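# Unfold a folding crate and latch its corners

## Task

Take the collapsed folding crate lying on the floor and open it fully, so that each of its four walls stands upright and each of its four corner latches is engaged.

## Robot and tools

Robots: four identical i2rt Big YAM arms named arm1, arm2, arm3 and arm4. Each has six joints, a right hand with index, middle and ring fingers plus a thumb, and a wrist camera. Two room cameras, cam_high and cam_low, also exist. Foot positions in the scene frame (metres): arm1 (-0.336, +0.565, +0.339), arm2 (-0.340, -0.578, +0.334), arm3 (+0.342, +0.567, +0.373), arm4 (+0.351, -0.565, +0.335). Each foot faces along its own +x; arm1 and arm3 face roughly toward -y, arm2 and arm4 toward +y. Reach is about 1.06 m from the joint 1 axis.

Frames: a single scene frame shared by all arms, origin on the floor, +z up, in metres. Hand poses use that frame. In the hand's own axes, +z runs along straightened fingers toward the tips, +x crosses the palm away from the thumb, and +y points out of the palm face. A mast carrying the wrist camera sits on the palm side and can strike things.

move: one action per call. Optional keys arm1, arm2, arm3, arm4 (one object per robot; an omitted robot receives nothing new) and cameras (a list from arm1_cam_wrist, arm2_cam_wrist, arm3_cam_wrist, arm4_cam_wrist, cam_high, cam_low, all; [] means none). A robot's object may hold:
- joints: absolute goals by name. joint1_rad -2.879 to 2.879 (base turn, positive counter-clockwise from above), joint2_rad 0 to 3.141 (shoulder), joint3_rad 0 to 3.019 (elbow), joint4_rad -1.692 to 1.57 (hand pitch, positive lifts fingers), joint5_rad -1.57 to 1.57 (sideways swing, positive to the arm's right), joint6_rad -2.094 to 2.094 (roll), all in radians. The sixteen hand hinge keys (hand_index_mcp ... hand_thumb_ipl) each take -1 to 1, a proportional angle between the hinge's two stops, not radians; moving toward -1 curls digits toward the palm. Straight is about +0.75 for _mcp, +0.58 for _pip, +0.70 for _dip, 0 for _abd; the thumb's cmc +0.71, axl +0.68, mcp +0.23, ipl +0.17. hand_current_limit (-1 to 1, maps 0 to 550 mA; starts +0.4) and hand_speed (-0.96 to 1; starts -0.6) are settings for every finger motor.
- target: one list of seven numbers [x, y, z, qw, qx, qy, qz], an absolute hand pose in the scene frame, metres plus a wxyz quaternion, as the result line "hand" prints it. The hand travels in a straight line from its current hand_target pose. Alongside a target, joints may carry only the hand keys, otherwise the call is refused.
- speed: top path speed 0.002 to 0.5 m/s (default 0.25), only valid with target; rotation is capped at twice that value in rad/s.
- min_time_s: 0.1 to 8 s, a floor on how long that robot's joint motions take.
All motions in a call begin together; hand paths in one call finish together, paced by the slowest. Paths last 0.5 to 10 s and actions at most 15 s. Hands lag, stray, often land a centimetre or more off, and may overshoot speed near full stretch. Paths ignore obstacles and other arms. Omitting all robot keys just returns full state and images.

wait: seconds from 0 to 10, optional cameras as in move. Nothing new is commanded.

zoom_image: camera (one name) and region [x0, y0, x1, y1] in pixels of that camera's latest image (896x504, origin top-left), at most 504 by 504. Only cameras from the latest images can be zoomed.

finished_scene: scene, the current scene's integer number. Irreversible; the crate must stay set up without the robots.

Reading results: "move: arm1 done; arm2 time_out" summarises each robot sent a motion. A robot under "as last shown" was not in the action; its status lines say "not commanded" and other lines repeat prior values. joint_status and hand_status words: done; off_target (resting away from goal, maybe still pushing); time_out (joints keep a nearby goal and keep pushing; on_its_own lists them; resend the reported position to relax); not_followed (a safety check withheld the goal; "joint command not followed" for joint goals, "pose unreachable" for a target). on_its_own reports uncommanded behaviour; "held at" is a target, not a reading. hand_state gives one word per finger motor: moving, goal, blocked (pressing against something), overload (shut down). <motor>_current_ma is positive when pushing toward -1. Joint velocities in rad/s; "within noise" means stopped. Joint torques include arm weight; numbers 3 and 4 wrap at ±28 N m. Printed hand position drifts at long reach.

Cautions: never let two robots press together, including one hand gripping another's fingers; the collision check can act late and allows hands and wrist cameras to meet. Avoid slamming, dropping or letting parts fall, and very hard pushes. Arms keep pushing after contact; sustained pushing, stretched holds or unreachable goals heat motors (MOTOR HOT at 85 °C; at 100 °C an OVER-TEMPERATURE FAULT drops that arm for 30 to 60 s, after which keys read "limit_stop_at_motor_heat" and need resending). A finger motor at 495 mA or more for 5 s cuts out for 10 s. An invalid call (unknown key) does not block later calls in the same reply, but a refused one (value out of range) or a stop cancels the remaining move, wait and finished_scene calls in that reply. While the arm is stopped, hand numbers sent are discarded; resend them afterwards.

Each tool is called as a command line: name --argument value for each argument, lists and objects as JSON in quotes; but a table of rows of numbers goes row by row, as --pt "numbers of a row", without its own name.

## Session

move

Scene clock: 0.00 s.
Joint torques (N m): no reading
Heat: arm1: hottest joint1_rad 28 °C; arm2: hottest joint5_rad 26 °C; arm3: hottest joint3_rad 26 °C; arm4: hottest joint1_rad 27 °C.
Joint velocities: within noise
arm1.joint_positions: joint1_rad=+0.381 joint2_rad=+0.624 joint3_rad=+1.465 joint4_rad=-1.409 joint5_rad=+0.060 joint6_rad=+1.126 hand_index_mcp=+0.753 hand_index_abd=+0.000 hand_index_pip=+0.577 hand_index_dip=+0.696 hand_middle_mcp=+0.753 hand_middle_abd=+0.000 hand_middle_pip=+0.577 hand_middle_dip=+0.696 hand_ring_mcp=+0.753 hand_ring_abd=+0.000 hand_ring_pip=+0.577 hand_ring_dip=+0.696 hand_thumb_cmc=+0.714 hand_thumb_axl=+0.677 hand_thumb_mcp=+0.226 hand_thumb_ipl=+0.168 hand_current_limit=+0.400 hand_speed=-0.600
arm1.joint_status: not commanded
arm1.hand_state: goal,goal,goal,goal,goal,goal,goal,goal,goal,goal,goal,goal,goal,goal,goal,goal
arm1.index_mcp_current_ma: 0
arm1.index_abd_current_ma: 0
arm1.index_pip_current_ma: 0
arm1.index_dip_current_ma: 0
arm1.middle_mcp_current_ma: 0
arm1.middle_abd_current_ma: 0
arm1.middle_pip_current_ma: 0
arm1.middle_dip_current_ma: 0
arm1.ring_mcp_current_ma: 0
arm1.ring_abd_current_ma: 0
arm1.ring_pip_current_ma: 0
arm1.ring_dip_current_ma: 0
arm1.thumb_cmc_current_ma: 0
arm1.thumb_axl_current_ma: 0
arm1.thumb_mcp_current_ma: 0
arm1.thumb_ipl_current_ma: 0
arm1.hand_goal_index_mcp: 0.754
arm1.hand_goal_index_abd: 0.000
arm1.hand_goal_index_pip: 0.576
arm1.hand_goal_index_dip: 0.696
arm1.hand_goal_middle_mcp: 0.754
arm1.hand_goal_middle_abd: 0.000
arm1.hand_goal_middle_pip: 0.576
arm1.hand_goal_middle_dip: 0.696
arm1.hand_goal_ring_mcp: 0.754
arm1.hand_goal_ring_abd: 0.000
arm1.hand_goal_ring_pip: 0.576
arm1.hand_goal_ring_dip: 0.696
arm1.hand_goal_thumb_cmc: 0.714
arm1.hand_goal_thumb_axl: 0.678
arm1.hand_goal_thumb_mcp: 0.226
arm1.hand_goal_thumb_ipl: 0.168
arm1.hand: x=-0.3061 y=+0.3252 z=+0.9143 quat_wxyz=(+0.341, +0.835, -0.265, +0.341) (m; scene frame)
arm1.hand_target: x=-0.3079 y=+0.3282 z=+0.9239 quat_wxyz=(+0.348, +0.830, -0.264, +0.348) (m; scene frame)
arm1.hand_status: not commanded
arm2.joint_positions: joint1_rad=+0.511 joint2_rad=+0.625 joint3_rad=+1.334 joint4_rad=-1.205 joint5_rad=-0.103 joint6_rad=+1.066 hand_index_mcp=+0.753 hand_index_abd=+0.000 hand_index_pip=+0.577 hand_index_dip=+0.696 hand_middle_mcp=+0.753 hand_middle_abd=+0.000 hand_middle_pip=+0.577 hand_middle_dip=+0.696 hand_ring_mcp=+0.753 hand_ring_abd=+0.000 hand_ring_pip=+0.577 hand_ring_dip=+0.696 hand_thumb_cmc=+0.714 hand_thumb_axl=+0.677 hand_thumb_mcp=+0.226 hand_thumb_ipl=+0.168 hand_current_limit=+0.400 hand_speed=-0.600
arm2.joint_status: not commanded
arm2.hand_state: goal,goal,goal,goal,goal,goal,goal,goal,goal,goal,goal,goal,goal,goal,goal,goal
arm2.index_mcp_current_ma: 0
arm2.index_abd_current_ma: 0
arm2.index_pip_current_ma: 0
arm2.index_dip_current_ma: 0
arm2.middle_mcp_current_ma: 0
arm2.middle_abd_current_ma: 0
arm2.middle_pip_current_ma: 0
arm2.middle_dip_current_ma: 0
arm2.ring_mcp_current_ma: 0
arm2.ring_abd_current_ma: 0
arm2.ring_pip_current_ma: 0
arm2.ring_dip_current_ma: 0
arm2.thumb_cmc_current_ma: 0
arm2.thumb_axl_current_ma: 0
arm2.thumb_mcp_current_ma: 0
arm2.thumb_ipl_current_ma: 0
arm2.hand_goal_index_mcp: 0.754
arm2.hand_goal_index_abd: 0.000
arm2.hand_goal_index_pip: 0.576
arm2.hand_goal_index_dip: 0.696
arm2.hand_goal_middle_mcp: 0.754
arm2.hand_goal_middle_abd: 0.000
arm2.hand_goal_middle_pip: 0.576
arm2.hand_goal_middle_dip: 0.696
arm2.hand_goal_ring_mcp: 0.754
arm2.hand_goal_ring_abd: 0.000
arm2.hand_goal_ring_pip: 0.576
arm2.hand_goal_ring_dip: 0.696
arm2.hand_goal_thumb_cmc: 0.714
arm2.hand_goal_thumb_axl: 0.678
arm2.hand_goal_thumb_mcp: 0.226
arm2.hand_goal_thumb_ipl: 0.168
arm2.hand: x=-0.3785 y=-0.2936 z=+0.8868 quat_wxyz=(-0.368, +0.269, +0.815, +0.358) (m; scene frame)
arm2.hand_target: x=-0.3775 y=-0.2964 z=+0.8989 quat_wxyz=(-0.375, +0.266, +0.809, +0.366) (m; scene frame)
arm2.hand_status: not commanded
arm3.joint_positions: joint1_rad=+0.633 joint2_rad=+0.616 joint3_rad=+1.360 joint4_rad=-1.257 joint5_rad=-0.066 joint6_rad=+0.991 hand_index_mcp=+0.753 hand_index_abd=+0.000 hand_index_pip=+0.577 hand_index_dip=+0.696 hand_middle_mcp=+0.753 hand_middle_abd=+0.000 hand_middle_pip=+0.577 hand_middle_dip=+0.696 hand_ring_mcp=+0.753 hand_ring_abd=+0.000 hand_ring_pip=+0.577 hand_ring_dip=+0.696 hand_thumb_cmc=+0.714 hand_thumb_axl=+0.677 hand_thumb_mcp=+0.226 hand_thumb_ipl=+0.168 hand_current_limit=+0.400 hand_speed=-0.600
arm3.joint_status: not commanded
arm3.hand_state: goal,goal,goal,goal,goal,goal,goal,goal,goal,goal,goal,goal,goal,goal,goal,goal
arm3.index_mcp_current_ma: 0
arm3.index_abd_current_ma: 0
arm3.index_pip_current_ma: 0
arm3.index_dip_current_ma: 0
arm3.middle_mcp_current_ma: 0
arm3.middle_abd_current_ma: 0
arm3.middle_pip_current_ma: 0
arm3.middle_dip_current_ma: 0
arm3.ring_mcp_current_ma: 0
arm3.ring_abd_current_ma: 0
arm3.ring_pip_current_ma: 0
arm3.ring_dip_current_ma: 0
arm3.thumb_cmc_current_ma: 0
arm3.thumb_axl_current_ma: 0
arm3.thumb_mcp_current_ma: 0
arm3.thumb_ipl_current_ma: 0
arm3.hand_goal_index_mcp: 0.754
arm3.hand_goal_index_abd: 0.000
arm3.hand_goal_index_pip: 0.576
arm3.hand_goal_index_dip: 0.696
arm3.hand_goal_middle_mcp: 0.754
arm3.hand_goal_middle_abd: 0.000
arm3.hand_goal_middle_pip: 0.576
arm3.hand_goal_middle_dip: 0.696
arm3.hand_goal_ring_mcp: 0.754
arm3.hand_goal_ring_abd: 0.000
arm3.hand_goal_ring_pip: 0.576
arm3.hand_goal_ring_dip: 0.696
arm3.hand_goal_thumb_cmc: 0.714
arm3.hand_goal_thumb_axl: 0.678
arm3.hand_goal_thumb_mcp: 0.226
arm3.hand_goal_thumb_ipl: 0.168
arm3.hand: x=+0.4086 y=+0.3046 z=+0.9390 quat_wxyz=(+0.354, +0.840, -0.188, +0.366) (m; scene frame)
arm3.hand_target: x=+0.4070 y=+0.3076 z=+0.9542 quat_wxyz=(+0.364, +0.832, -0.185, +0.376) (m; scene frame)
arm3.hand_status: not commanded
arm4.joint_positions: joint1_rad=-0.396 joint2_rad=+0.649 joint3_rad=+1.460 joint4_rad=-1.301 joint5_rad=-0.067 joint6_rad=+1.212 hand_index_mcp=+0.753 hand_index_abd=+0.000 hand_index_pip=+0.577 hand_index_dip=+0.696 hand_middle_mcp=+0.753 hand_middle_abd=+0.000 hand_middle_pip=+0.577 hand_middle_dip=+0.696 hand_ring_mcp=+0.753 hand_ring_abd=+0.000 hand_ring_pip=+0.577 hand_ring_dip=+0.696 hand_thumb_cmc=+0.714 hand_thumb_axl=+0.677 hand_thumb_mcp=+0.226 hand_thumb_ipl=+0.168 hand_current_limit=+0.400 hand_speed=-0.600
arm4.joint_status: not commanded
arm4.hand_state: goal,goal,goal,goal,goal,goal,goal,goal,goal,goal,goal,goal,goal,goal,goal,goal
arm4.index_mcp_current_ma: 0
arm4.index_abd_current_ma: 0
arm4.index_pip_current_ma: 0
arm4.index_dip_current_ma: 0
arm4.middle_mcp_current_ma: 0
arm4.middle_abd_current_ma: 0
arm4.middle_pip_current_ma: 0
arm4.middle_dip_current_ma: 0
arm4.ring_mcp_current_ma: 0
arm4.ring_abd_current_ma: 0
arm4.ring_pip_current_ma: 0
arm4.ring_dip_current_ma: 0
arm4.thumb_cmc_current_ma: 0
arm4.thumb_axl_current_ma: 0
arm4.thumb_mcp_current_ma: 0
arm4.thumb_ipl_current_ma: 0
arm4.hand_goal_index_mcp: 0.754
arm4.hand_goal_index_abd: 0.000
arm4.hand_goal_index_pip: 0.576
arm4.hand_goal_index_dip: 0.696
arm4.hand_goal_middle_mcp: 0.754
arm4.hand_goal_middle_abd: 0.000
arm4.hand_goal_middle_pip: 0.576
arm4.hand_goal_middle_dip: 0.696
arm4.hand_goal_ring_mcp: 0.754
arm4.hand_goal_ring_abd: 0.000
arm4.hand_goal_ring_pip: 0.576
arm4.hand_goal_ring_dip: 0.696
arm4.hand_goal_thumb_cmc: 0.714
arm4.hand_goal_thumb_axl: 0.678
arm4.hand_goal_thumb_mcp: 0.226
arm4.hand_goal_thumb_ipl: 0.168
arm4.hand: x=+0.4848 y=-0.3435 z=+0.9157 quat_wxyz=(-0.258, +0.561, +0.646, +0.448) (m; scene frame)
arm4.hand_target: x=+0.4839 y=-0.3462 z=+0.9292 quat_wxyz=(-0.264, +0.555, +0.641, +0.460) (m; scene frame)
arm4.hand_status: not commanded
pictures: arm1_cam_wrist, arm2_cam_wrist, arm3_cam_wrist, arm4_cam_wrist, cam_high, cam_low

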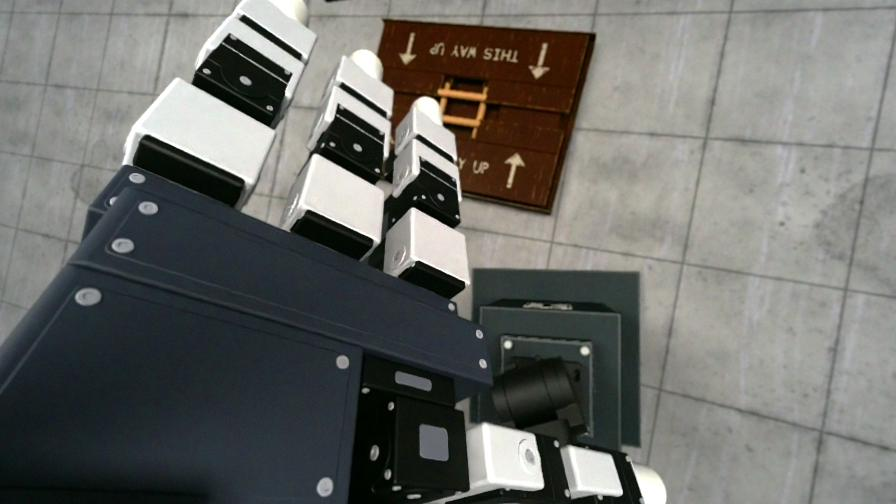

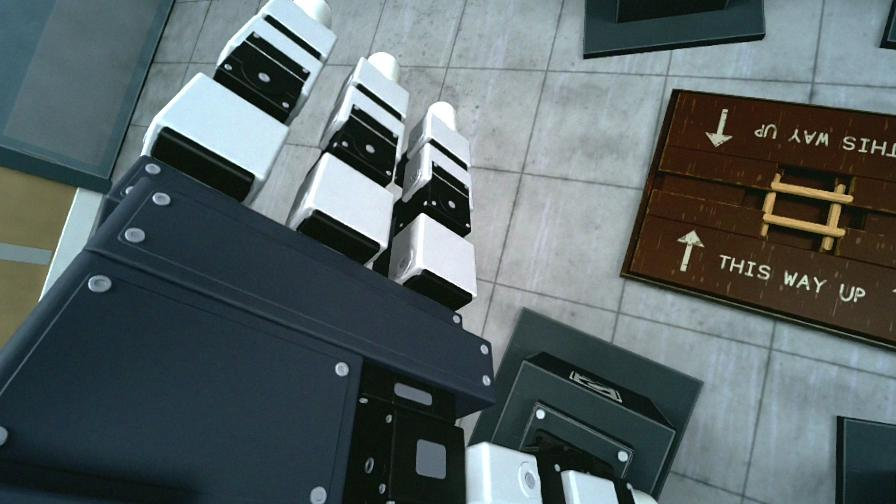

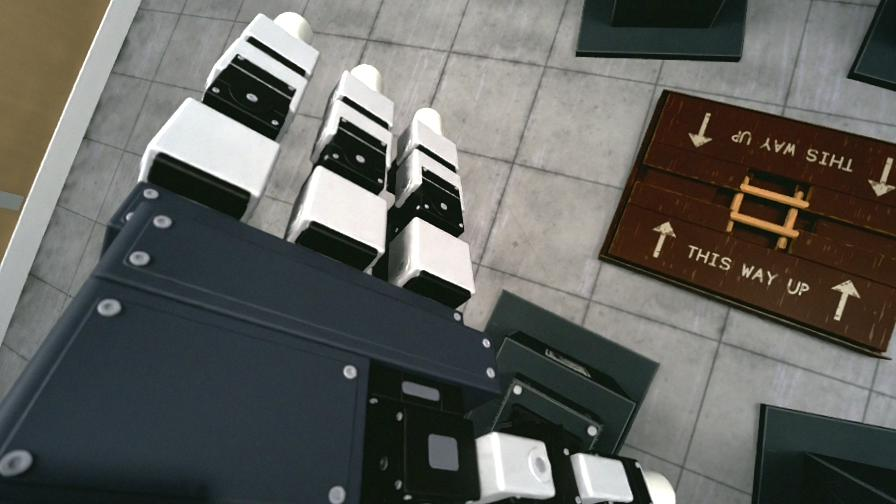

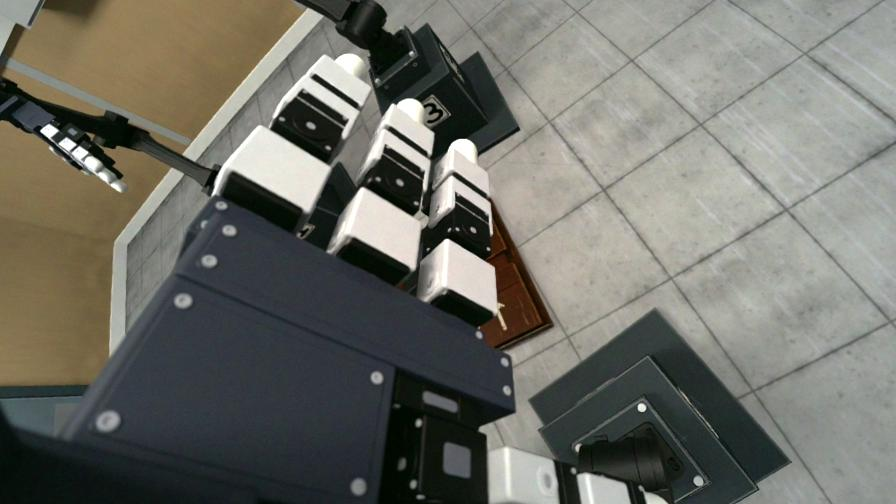

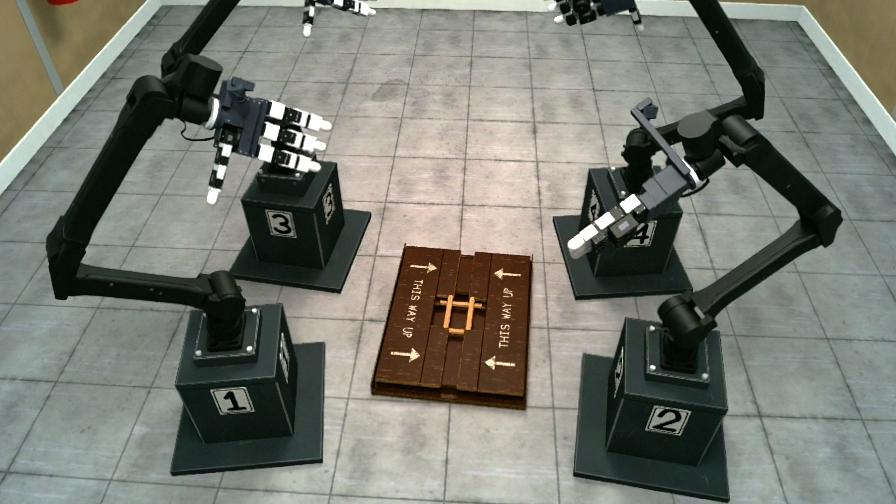

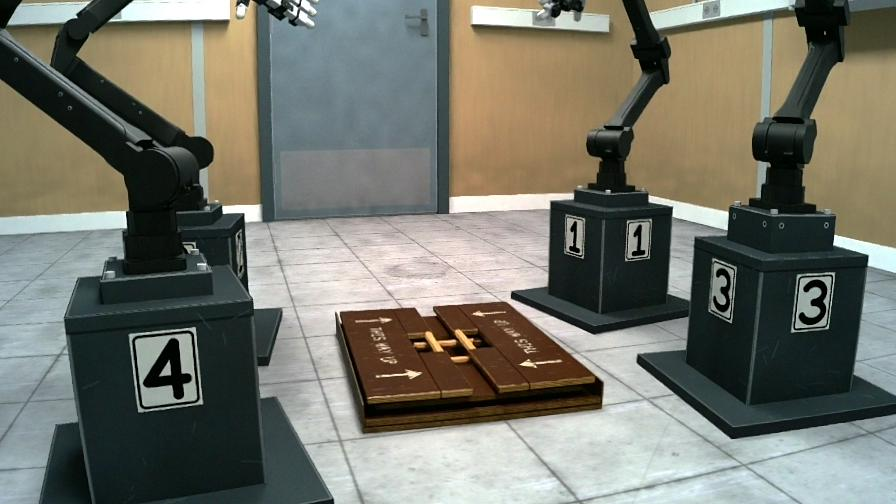

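zoom_image --camera "cam_high" --region '[340, 220, 560, 430]'

zoom_image --camera "cam_low" --region '[310, 280, 630, 450]'

zoom_image --camera "arm2_cam_wrist" --region '[580, 60, 896, 380]'

zoom_image --camera "arm3_cam_wrist" --region '[580, 60, 896, 380]'

Scaled by 2.291.

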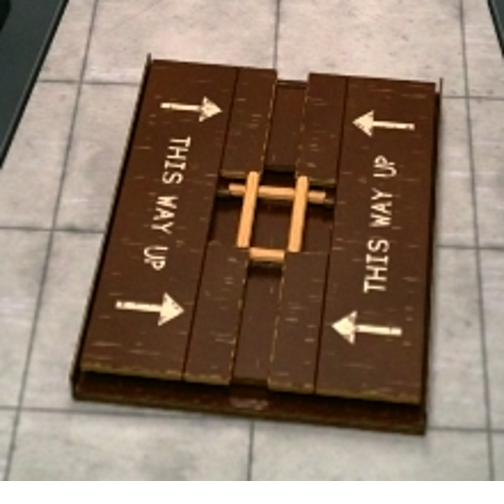

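Scaled by 1.575.

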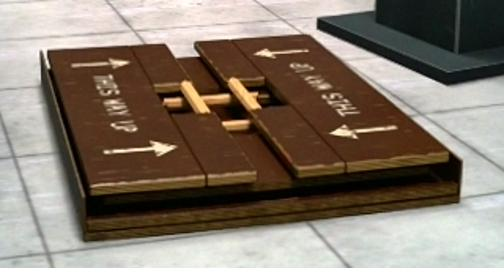

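Scaled by 1.575.

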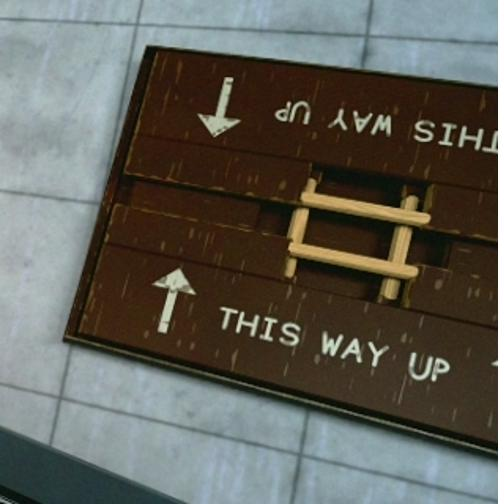

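Scaled by 1.575.

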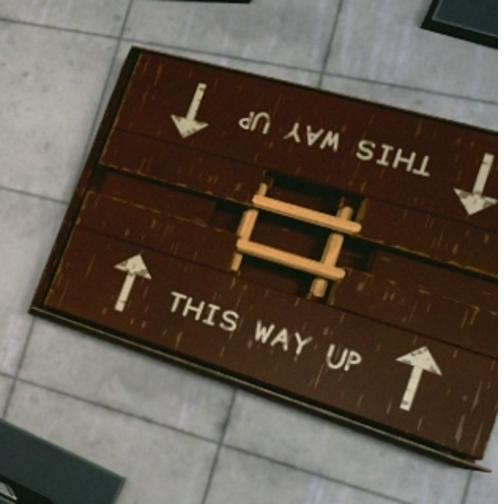

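zoom_image --camera "arm2_cam_wrist" --region '[720, 140, 896, 280]'

zoom_image --camera "cam_high" --region '[420, 275, 510, 345]'

zoom_image --camera "cam_low" --region '[400, 310, 500, 380]'

zoom_image --camera "arm3_cam_wrist" --region '[700, 150, 860, 270]'

Scaled by 2.864.

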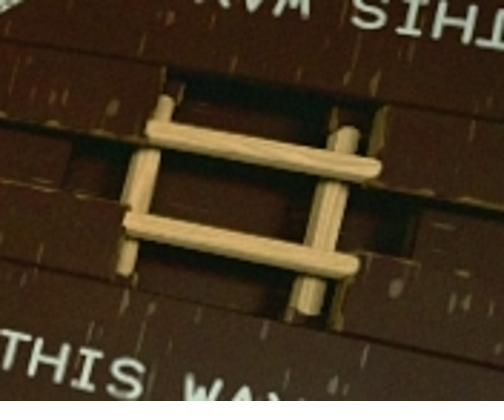

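Scaled by 5.600.

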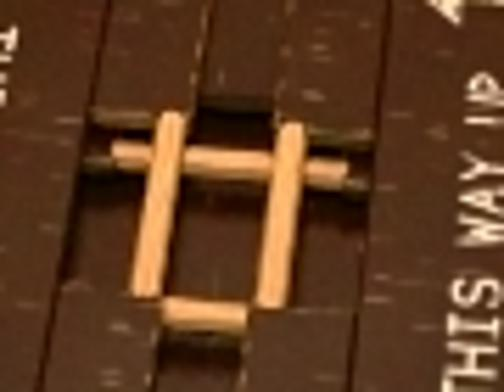

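Scaled by 5.040.

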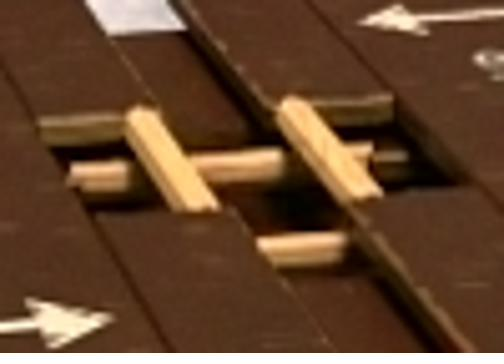

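Scaled by 3.150.

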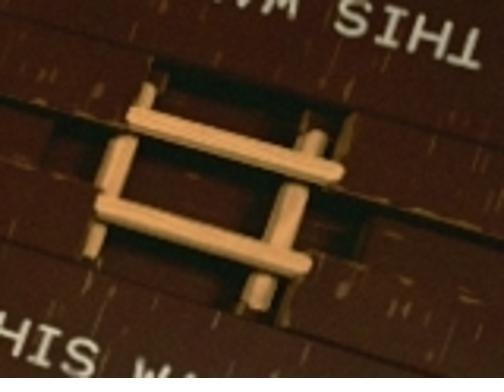

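move --arm2 '{"target": [0.0, 0.0, 0.45, 0, 0, 1, 0], "speed": 0.3}' --cameras '["arm2_cam_wrist", "cam_high", "cam_low"]'

Scene clock: 68.97 s.
Joint torques (N m): arm1=[0.67 3.02 10.44 2.19 0.09 -0.1] | arm2=[-3.02 -13.39 13.48 -0.38 0.24 -0.29] | arm3=[1.79 2.49 11.28 2.19 -0.06 -0.09] | arm4=[-0.21 -0.38 8.29 2.67 0.09 -0.07]
Heat: arm1: hottest joint3_rad 36 °C; arm2: hottest joint3_rad 33 °C; arm3: hottest joint3_rad 34 °C; arm4: hottest joint3_rad 31 °C.
move: arm2 off_target
Joint velocities: within noise
arm1, arm3, arm4: as last shown
arm1.joint_positions: joint1_rad=+0.381 joint2_rad=+0.624 joint3_rad=+1.465 joint4_rad=-1.409 joint5_rad=+0.060 joint6_rad=+1.126 hand_index_mcp=+0.755 hand_index_abd=+0.000 hand_index_pip=+0.577 hand_index_dip=+0.696 hand_middle_mcp=+0.755 hand_middle_abd=+0.000 hand_middle_pip=+0.577 hand_middle_dip=+0.696 hand_ring_mcp=+0.755 hand_ring_abd=+0.000 hand_ring_pip=+0.577 hand_ring_dip=+0.696 hand_thumb_cmc=+0.715 hand_thumb_axl=+0.677 hand_thumb_mcp=+0.226 hand_thumb_ipl=+0.168 hand_current_limit=+0.400 hand_speed=-0.600
arm2.joint_positions: joint1_rad=-0.418 joint2_rad=+1.907 joint3_rad=+1.607 joint4_rad=-1.301 joint5_rad=-0.006 joint6_rad=-0.556 hand_index_mcp=+0.754 hand_index_abd=+0.001 hand_index_pip=+0.577 hand_index_dip=+0.696 hand_middle_mcp=+0.754 hand_middle_abd=+0.001 hand_middle_pip=+0.577 hand_middle_dip=+0.696 hand_ring_mcp=+0.754 hand_ring_abd=+0.001 hand_ring_pip=+0.577 hand_ring_dip=+0.696 hand_thumb_cmc=+0.715 hand_thumb_axl=+0.677 hand_thumb_mcp=+0.224 hand_thumb_ipl=+0.168 hand_current_limit=+0.400 hand_speed=-0.600
arm2.joint_status: not commanded
arm2.hand_state: goal,goal,goal,goal,goal,goal,goal,goal,goal,goal,goal,goal,goal,goal,goal,goal
arm2.index_mcp_current_ma: 0
arm2.index_abd_current_ma: 0
arm2.index_pip_current_ma: 0
arm2.index_dip_current_ma: 0
arm2.middle_mcp_current_ma: 0
arm2.middle_abd_current_ma: 0
arm2.middle_pip_current_ma: 0
arm2.middle_dip_current_ma: 0
arm2.ring_mcp_current_ma: 0
arm2.ring_abd_current_ma: 0
arm2.ring_pip_current_ma: 0
arm2.ring_dip_current_ma: 0
arm2.thumb_cmc_current_ma: 0
arm2.thumb_axl_current_ma: 0
arm2.thumb_mcp_current_ma: 0
arm2.thumb_ipl_current_ma: 0
arm2.hand_goal_index_mcp: 0.754
arm2.hand_goal_index_abd: 0.000
arm2.hand_goal_index_pip: 0.576
arm2.hand_goal_index_dip: 0.696
arm2.hand_goal_middle_mcp: 0.754
arm2.hand_goal_middle_abd: 0.000
arm2.hand_goal_middle_pip: 0.576
arm2.hand_goal_middle_dip: 0.696
arm2.hand_goal_ring_mcp: 0.754
arm2.hand_goal_ring_abd: 0.000
arm2.hand_goal_ring_pip: 0.576
arm2.hand_goal_ring_dip: 0.696
arm2.hand_goal_thumb_cmc: 0.714
arm2.hand_goal_thumb_axl: 0.678
arm2.hand_goal_thumb_mcp: 0.226
arm2.hand_goal_thumb_ipl: 0.168
arm2.hand: x=-0.0132 y=-0.0128 z=+0.4383 quat_wxyz=(-0.009, +0.005, +1.000, -0.011) (m; scene frame)
arm2.hand_target: x=-0.0005 y=-0.0008 z=+0.4501 quat_wxyz=(+0.000, +0.000, +1.000, +0.000) (m; scene frame)
arm2.hand_status: off_target (0.022 m and 1.7 deg from the pose sent, 0.648 m and 70.8 deg at the start)
arm3.joint_positions: joint1_rad=+0.633 joint2_rad=+0.616 joint3_rad=+1.360 joint4_rad=-1.257 joint5_rad=-0.066 joint6_rad=+0.991 hand_index_mcp=+0.755 hand_index_abd=+0.000 hand_index_pip=+0.577 hand_index_dip=+0.696 hand_middle_mcp=+0.755 hand_middle_abd=+0.000 hand_middle_pip=+0.577 hand_middle_dip=+0.696 hand_ring_mcp=+0.755 hand_ring_abd=+0.000 hand_ring_pip=+0.577 hand_ring_dip=+0.696 hand_thumb_cmc=+0.715 hand_thumb_axl=+0.677 hand_thumb_mcp=+0.226 hand_thumb_ipl=+0.168 hand_current_limit=+0.400 hand_speed=-0.600
arm4.joint_positions: joint1_rad=-0.396 joint2_rad=+0.649 joint3_rad=+1.460 joint4_rad=-1.301 joint5_rad=-0.067 joint6_rad=+1.212 hand_index_mcp=+0.754 hand_index_abd=+0.001 hand_index_pip=+0.577 hand_index_dip=+0.696 hand_middle_mcp=+0.754 hand_middle_abd=+0.001 hand_middle_pip=+0.577 hand_middle_dip=+0.696 hand_ring_mcp=+0.754 hand_ring_abd=+0.001 hand_ring_pip=+0.577 hand_ring_dip=+0.696 hand_thumb_cmc=+0.714 hand_thumb_axl=+0.677 hand_thumb_mcp=+0.226 hand_thumb_ipl=+0.168 hand_current_limit=+0.400 hand_speed=-0.600
pictures: arm2_cam_wrist, cam_high, cam_low

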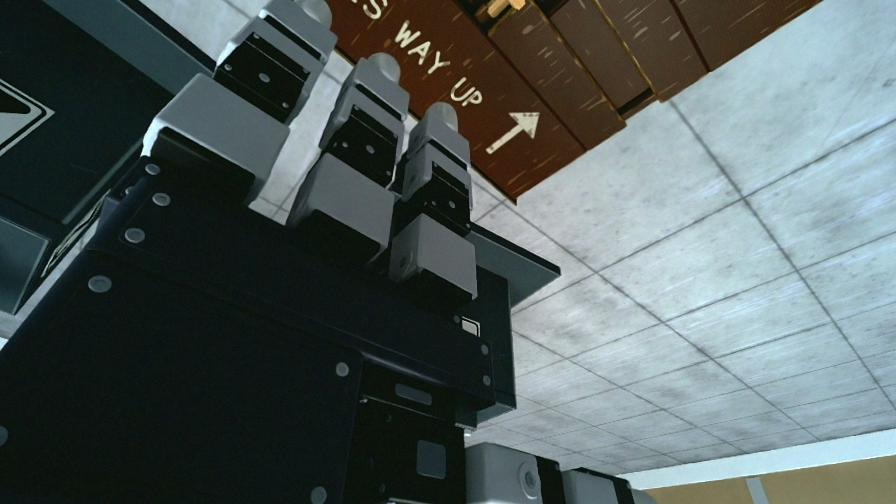

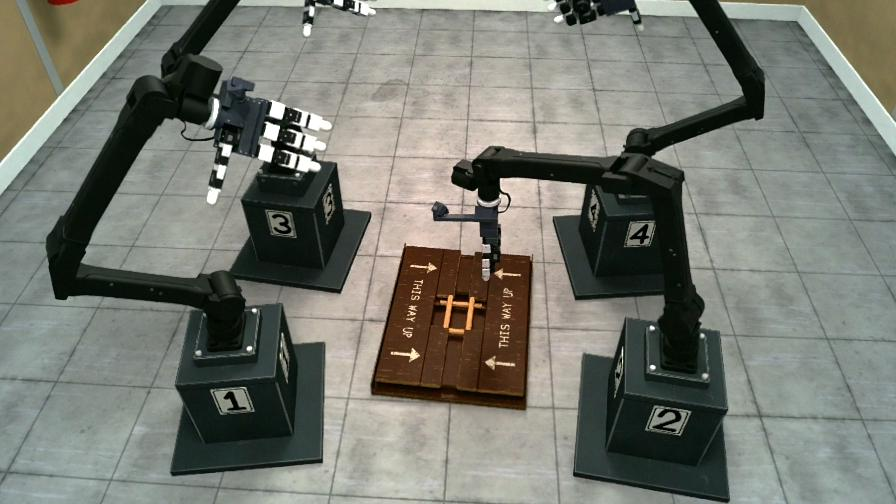

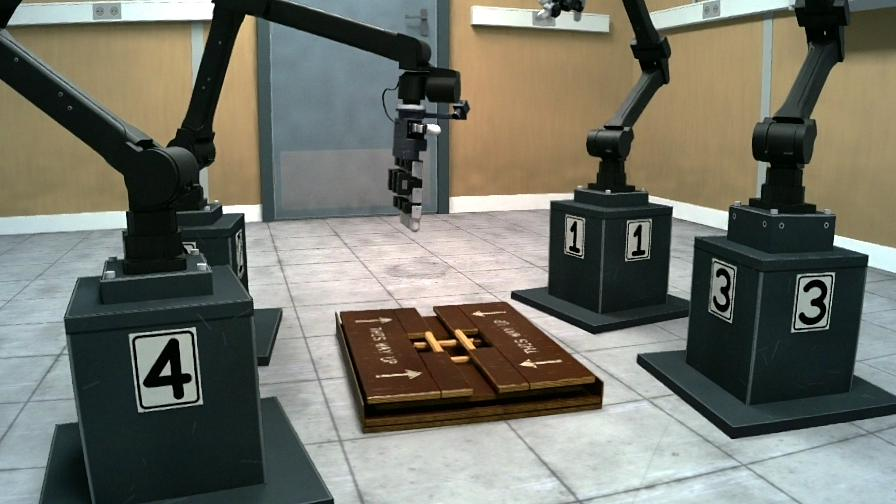

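move --arm2 '{"target": [0.12, 0.04, 0.5, -0.368, 0.269, 0.815, 0.358], "speed": 0.3}' --cameras '["arm2_cam_wrist", "cam_high"]'

Scene clock: 88.50 s.
Joint torques (N m): arm1=[0.62 3.02 10.43 2.21 0.09 -0.09] | arm2=[-2.55 -15.33 9.2 1.44 -0.83 -0.02] | arm3=[1.79 2.49 11.28 2.19 -0.06 -0.09] | arm4=[-0.09 -0.5 8.34 2.7 0.09 -0.07]
Heat: arm1: hottest joint3_rad 37 °C; arm2: hottest joint3_rad 34 °C; arm3: hottest joint3_rad 35 °C; arm4: hottest joint3_rad 32 °C.
move: arm2 off_target
Joint velocities: within noise
arm1, arm3, arm4: as last shown
arm2.joint_positions: joint1_rad=-0.661 joint2_rad=+1.999 joint3_rad=+1.631 joint4_rad=-0.719 joint5_rad=-1.013 joint6_rad=+0.076 hand_index_mcp=+0.755 hand_index_abd=+0.001 hand_index_pip=+0.577 hand_index_dip=+0.696 hand_middle_mcp=+0.755 hand_middle_abd=+0.001 hand_middle_pip=+0.577 hand_middle_dip=+0.696 hand_ring_mcp=+0.755 hand_ring_abd=+0.001 hand_ring_pip=+0.577 hand_ring_dip=+0.696 hand_thumb_cmc=+0.715 hand_thumb_axl=+0.677 hand_thumb_mcp=+0.224 hand_thumb_ipl=+0.168 hand_current_limit=+0.400 hand_speed=-0.600
arm2.joint_status: not commanded
arm2.hand_state: goal,goal,goal,goal,goal,goal,goal,goal,goal,goal,goal,goal,goal,goal,goal,goal
arm2.index_mcp_current_ma: 0
arm2.index_abd_current_ma: 0
arm2.index_pip_current_ma: 0
arm2.index_dip_current_ma: 0
arm2.middle_mcp_current_ma: 0
arm2.middle_abd_current_ma: 0
arm2.middle_pip_current_ma: 0
arm2.middle_dip_current_ma: 0
arm2.ring_mcp_current_ma: 0
arm2.ring_abd_current_ma: 0
arm2.ring_pip_current_ma: 0
arm2.ring_dip_current_ma: 0
arm2.thumb_cmc_current_ma: 0
arm2.thumb_axl_current_ma: 0
arm2.thumb_mcp_current_ma: 0
arm2.thumb_ipl_current_ma: 0
arm2.hand_goal_index_mcp: 0.754
arm2.hand_goal_index_abd: 0.000
arm2.hand_goal_index_pip: 0.576
arm2.hand_goal_index_dip: 0.696
arm2.hand_goal_middle_mcp: 0.754
arm2.hand_goal_middle_abd: 0.000
arm2.hand_goal_middle_pip: 0.576
arm2.hand_goal_middle_dip: 0.696
arm2.hand_goal_ring_mcp: 0.754
arm2.hand_goal_ring_abd: 0.000
arm2.hand_goal_ring_pip: 0.576
arm2.hand_goal_ring_dip: 0.696
arm2.hand_goal_thumb_cmc: 0.714
arm2.hand_goal_thumb_axl: 0.678
arm2.hand_goal_thumb_mcp: 0.226
arm2.hand_goal_thumb_ipl: 0.168
arm2.hand: x=+0.1168 y=+0.0420 z=+0.5151 quat_wxyz=(-0.364, +0.257, +0.818, +0.365) (m; scene frame)
arm2.hand_target: x=+0.1197 y=+0.0399 z=+0.5002 quat_wxyz=(-0.368, +0.269, +0.815, +0.358) (m; scene frame)
arm2.hand_status: off_target (0.016 m and 1.6 deg from the pose sent, 0.156 m and 70.7 deg at the start)
pictures: arm2_cam_wrist, cam_high

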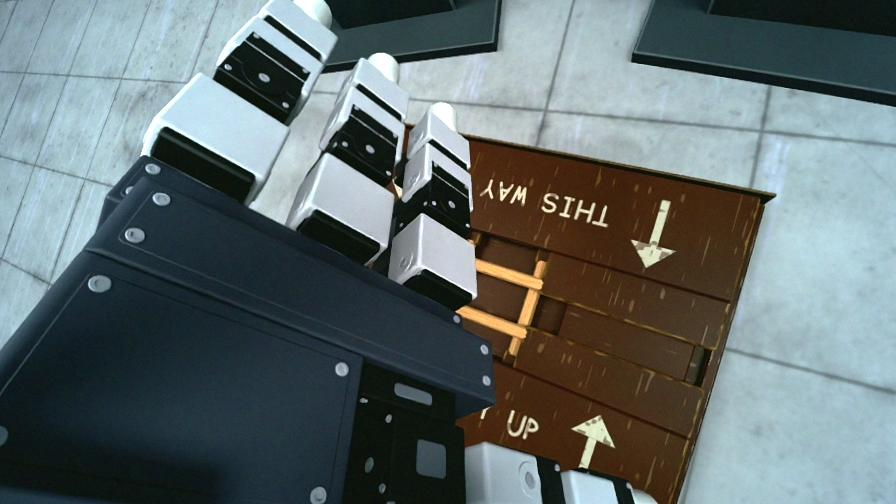

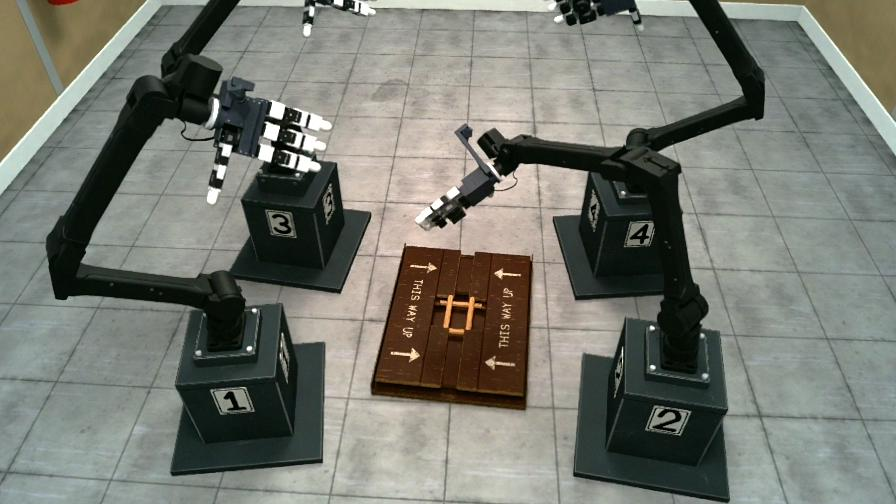

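zoom_image --camera "arm2_cam_wrist" --region '[440, 130, 780, 500]'

move --arm2 '{"target": [-0.12, 0.04, 0.5, -0.368, 0.269, 0.815, 0.358], "speed": 0.3}' --cameras '["arm2_cam_wrist"]'

zoom_image --camera "arm2_cam_wrist" --region '[440, 130, 896, 504]'

Scaled by 1.362.

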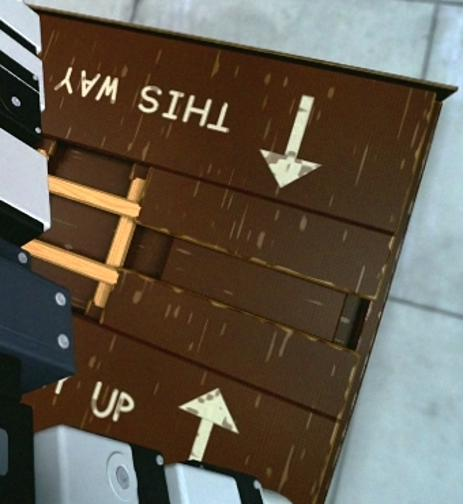

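Scene clock: 93.23 s.
Joint torques (N m): arm1=[0.62 3.08 10.44 2.17 0.09 -0.09] | arm2=[-2.08 -12.57 8.14 2.3 -0.36 0.04] | arm3=[1.73 2.49 11.29 2.19 -0.06 -0.09] | arm4=[-0.26 -0.38 8.32 2.69 0.09 -0.06]
Heat: arm1: hottest joint3_rad 37 °C; arm2: hottest joint3_rad 34 °C; arm3: hottest joint3_rad 36 °C; arm4: hottest joint3_rad 32 °C.
move: arm2 done
Joint velocities: within noise
arm1, arm3, arm4: as last shown
arm2.joint_positions: joint1_rad=-0.321 joint2_rad=+1.663 joint3_rad=+1.055 joint4_rad=-0.144 joint5_rad=-0.801 joint6_rad=+0.524 hand_index_mcp=+0.755 hand_index_abd=+0.001 hand_index_pip=+0.577 hand_index_dip=+0.696 hand_middle_mcp=+0.755 hand_middle_abd=+0.001 hand_middle_pip=+0.577 hand_middle_dip=+0.696 hand_ring_mcp=+0.755 hand_ring_abd=+0.001 hand_ring_pip=+0.577 hand_ring_dip=+0.696 hand_thumb_cmc=+0.715 hand_thumb_axl=+0.677 hand_thumb_mcp=+0.224 hand_thumb_ipl=+0.168 hand_current_limit=+0.400 hand_speed=-0.600
arm2.joint_status: not commanded
arm2.hand_state: goal,goal,goal,goal,goal,goal,goal,goal,goal,goal,goal,goal,goal,goal,goal,goal
arm2.index_mcp_current_ma: 0
arm2.index_abd_current_ma: 0
arm2.index_pip_current_ma: 0
arm2.index_dip_current_ma: 0
arm2.middle_mcp_current_ma: 0
arm2.middle_abd_current_ma: 0
arm2.middle_pip_current_ma: 0
arm2.middle_dip_current_ma: 0
arm2.ring_mcp_current_ma: 0
arm2.ring_abd_current_ma: 0
arm2.ring_pip_current_ma: 0
arm2.ring_dip_current_ma: 0
arm2.thumb_cmc_current_ma: 0
arm2.thumb_axl_current_ma: 0
arm2.thumb_mcp_current_ma: 0
arm2.thumb_ipl_current_ma: 0
arm2.hand_goal_index_mcp: 0.754
arm2.hand_goal_index_abd: 0.000
arm2.hand_goal_index_pip: 0.576
arm2.hand_goal_index_dip: 0.696
arm2.hand_goal_middle_mcp: 0.754
arm2.hand_goal_middle_abd: 0.000
arm2.hand_goal_middle_pip: 0.576
arm2.hand_goal_middle_dip: 0.696
arm2.hand_goal_ring_mcp: 0.754
arm2.hand_goal_ring_abd: 0.000
arm2.hand_goal_ring_pip: 0.576
arm2.hand_goal_ring_dip: 0.696
arm2.hand_goal_thumb_cmc: 0.714
arm2.hand_goal_thumb_axl: 0.678
arm2.hand_goal_thumb_mcp: 0.226
arm2.hand_goal_thumb_ipl: 0.168
arm2.hand: x=-0.1179 y=+0.0435 z=+0.5003 quat_wxyz=(-0.367, +0.264, +0.817, +0.357) (m; scene frame)
arm2.hand_target: x=-0.1198 y=+0.0400 z=+0.4999 quat_wxyz=(-0.368, +0.269, +0.815, +0.358) (m; scene frame)
arm2.hand_status: done (0.004 m and 0.6 deg from the pose sent, 0.237 m and 1.6 deg at the start)
pictures: arm2_cam_wrist

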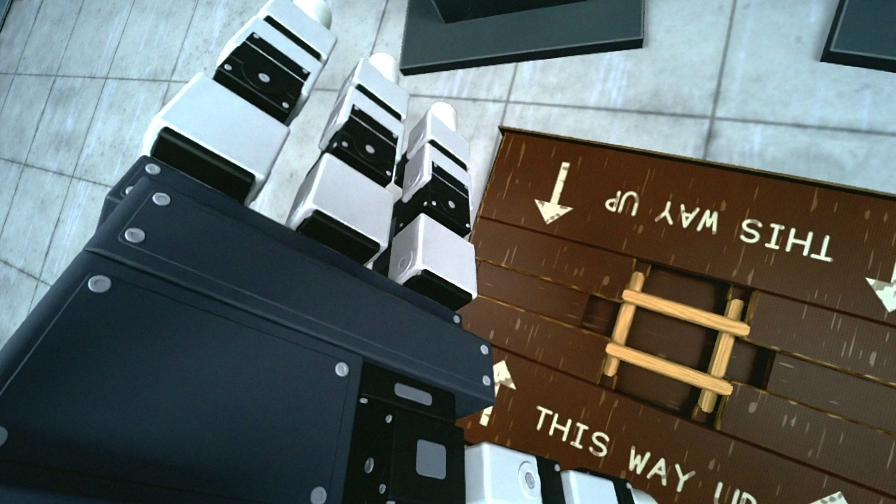

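Scaled by 1.105.

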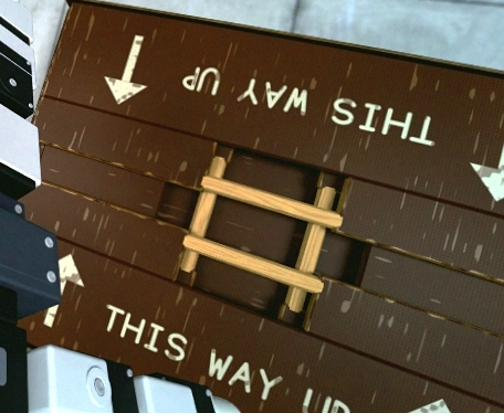

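zoom_image --camera "arm2_cam_wrist" --region '[580, 240, 800, 420]'

Scaled by 2.291.

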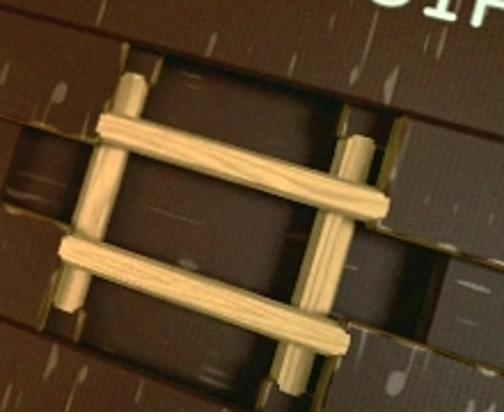

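move --arm2 '{"target": [0.0375, -0.05, 0.30, 0.0187, 0.0451, 0.9228, 0.3822], "speed": 0.3, "joints": {"hand_ring_mcp": -0.479, "hand_ring_pip": -0.88, "hand_ring_dip": -0.6, "hand_current_limit": 0.75}}' --cameras '["arm2_cam_wrist", "cam_high", "cam_low"]'

zoom_image --camera "cam_high" --region '[400, 200, 560, 350]'

zoom_image --camera "cam_low" --region '[330, 180, 560, 400]'

Scene clock: 153.50 s.
Joint torques (N m): arm1=[0.67 2.96 10.41 2.19 0.09 -0.09] | arm2=[-2.67 -12.16 6.64 2.06 -0.36 -0.33] | arm3=[1.79 2.43 11.25 2.19 -0.06 -0.08] | arm4=[-0.21 -0.56 8.32 2.69 0.07 -0.06]
Heat: arm1: hottest joint3_rad 39 °C; arm2: hottest joint3_rad 31 °C; arm3: hottest joint3_rad 38 °C; arm4: hottest joint3_rad 33 °C.
move: arm2 off_target
Joint velocities: within noise
arm1, arm3, arm4: as last shown
arm2.joint_positions: joint1_rad=-0.618 joint2_rad=+2.066 joint3_rad=+0.974 joint4_rad=+0.180 joint5_rad=-0.457 joint6_rad=-0.494 hand_index_mcp=+0.758 hand_index_abd=+0.001 hand_index_pip=+0.577 hand_index_dip=+0.696 hand_middle_mcp=+0.758 hand_middle_abd=+0.001 hand_middle_pip=+0.577 hand_middle_dip=+0.696 hand_ring_mcp=-0.377 hand_ring_abd=+0.001 hand_ring_pip=-0.634 hand_ring_dip=-0.508 hand_thumb_cmc=+0.718 hand_thumb_axl=+0.677 hand_thumb_mcp=+0.224 hand_thumb_ipl=+0.168 hand_current_limit=+0.750 hand_speed=-0.600
arm2.joint_status: hand_ring_mcp off_target (ended at -0.377, target -0.479); hand_ring_pip off_target (ended at -0.634, target -0.880); hand_ring_dip off_target (ended at -0.508, target -0.600); the others done
arm2.hand_state: goal,goal,goal,goal,goal,goal,goal,goal,blocked,goal,blocked,blocked,goal,goal,goal,goal
arm2.index_mcp_current_ma: 1
arm2.index_abd_current_ma: 0
arm2.index_pip_current_ma: 0
arm2.index_dip_current_ma: 0
arm2.middle_mcp_current_ma: 1
arm2.middle_abd_current_ma: 0
arm2.middle_pip_current_ma: 0
arm2.middle_dip_current_ma: 0
arm2.ring_mcp_current_ma: 221
arm2.ring_abd_current_ma: 0
arm2.ring_pip_current_ma: 481
arm2.ring_dip_current_ma: 171
arm2.thumb_cmc_current_ma: 1
arm2.thumb_axl_current_ma: 0
arm2.thumb_mcp_current_ma: 0
arm2.thumb_ipl_current_ma: 0
arm2.hand_goal_index_mcp: 0.754
arm2.hand_goal_index_abd: 0.000
arm2.hand_goal_index_pip: 0.576
arm2.hand_goal_index_dip: 0.696
arm2.hand_goal_middle_mcp: 0.754
arm2.hand_goal_middle_abd: 0.000
arm2.hand_goal_middle_pip: 0.576
arm2.hand_goal_middle_dip: 0.696
arm2.hand_goal_ring_mcp: -0.478
arm2.hand_goal_ring_abd: 0.000
arm2.hand_goal_ring_pip: -0.880
arm2.hand_goal_ring_dip: -0.600
arm2.hand_goal_thumb_cmc: 0.714
arm2.hand_goal_thumb_axl: 0.678
arm2.hand_goal_thumb_mcp: 0.226
arm2.hand_goal_thumb_ipl: 0.168
arm2.hand: x=+0.0352 y=-0.0502 z=+0.3057 quat_wxyz=(+0.014, +0.051, +0.923, +0.381) (m; scene frame)
arm2.hand_target: x=+0.0374 y=-0.0500 z=+0.3001 quat_wxyz=(+0.019, +0.045, +0.923, +0.382) (m; scene frame)
arm2.hand_status: done (0.006 m and 0.9 deg from the pose sent, 0.270 m and 52.8 deg at the start)
pictures: arm2_cam_wrist, cam_high, cam_low

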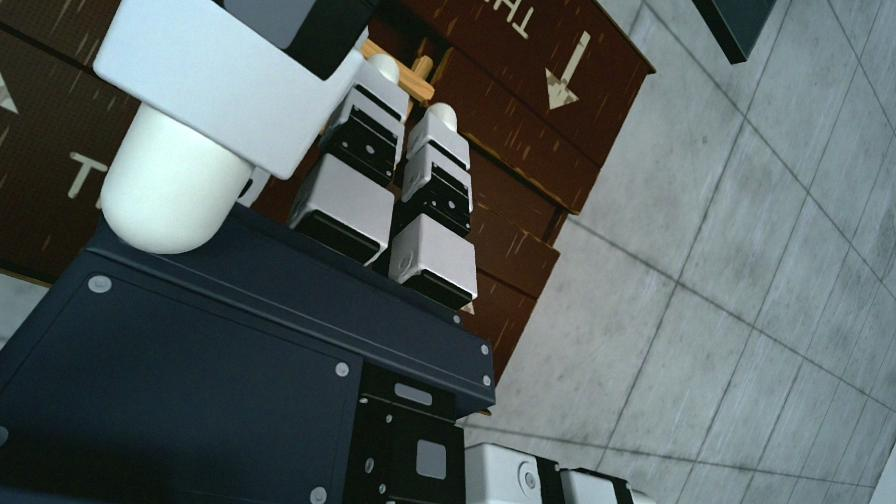

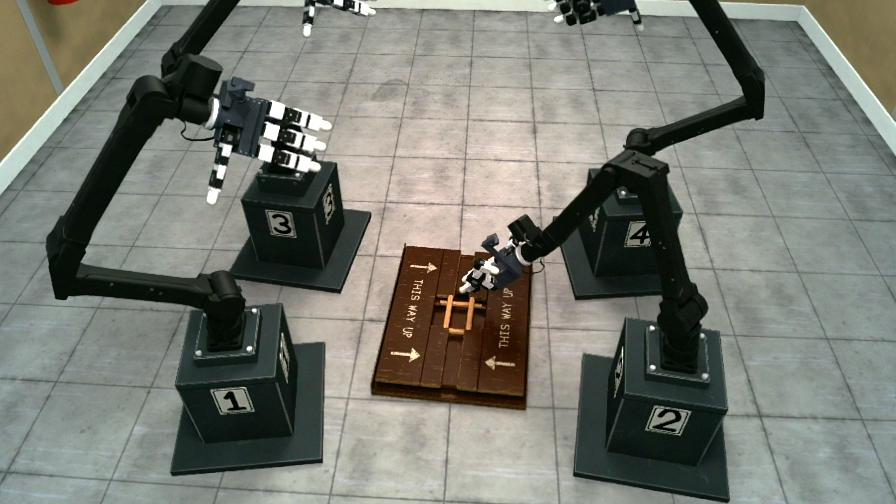

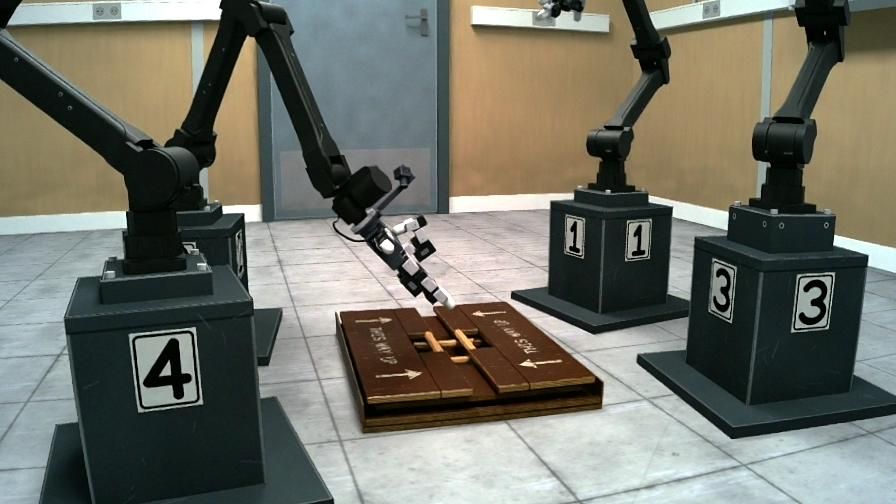

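Scaled by 3.150.

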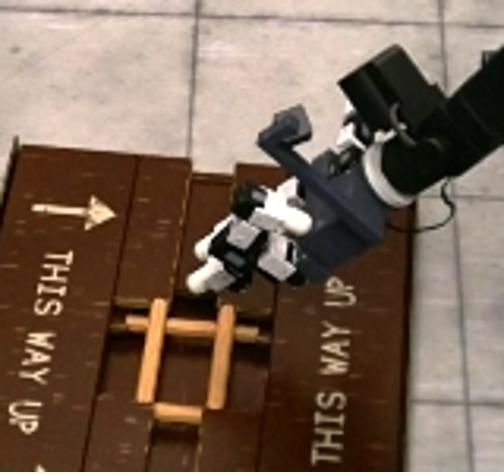

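Scaled by 2.191.

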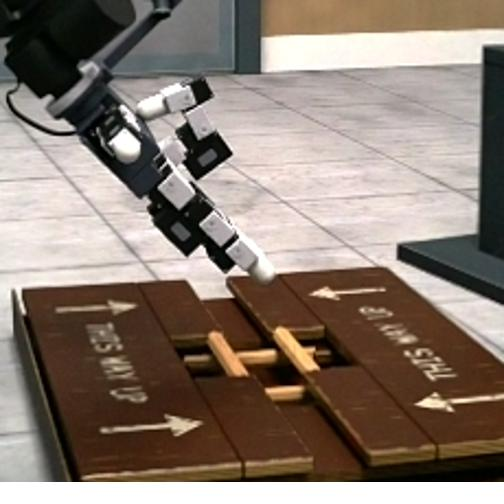

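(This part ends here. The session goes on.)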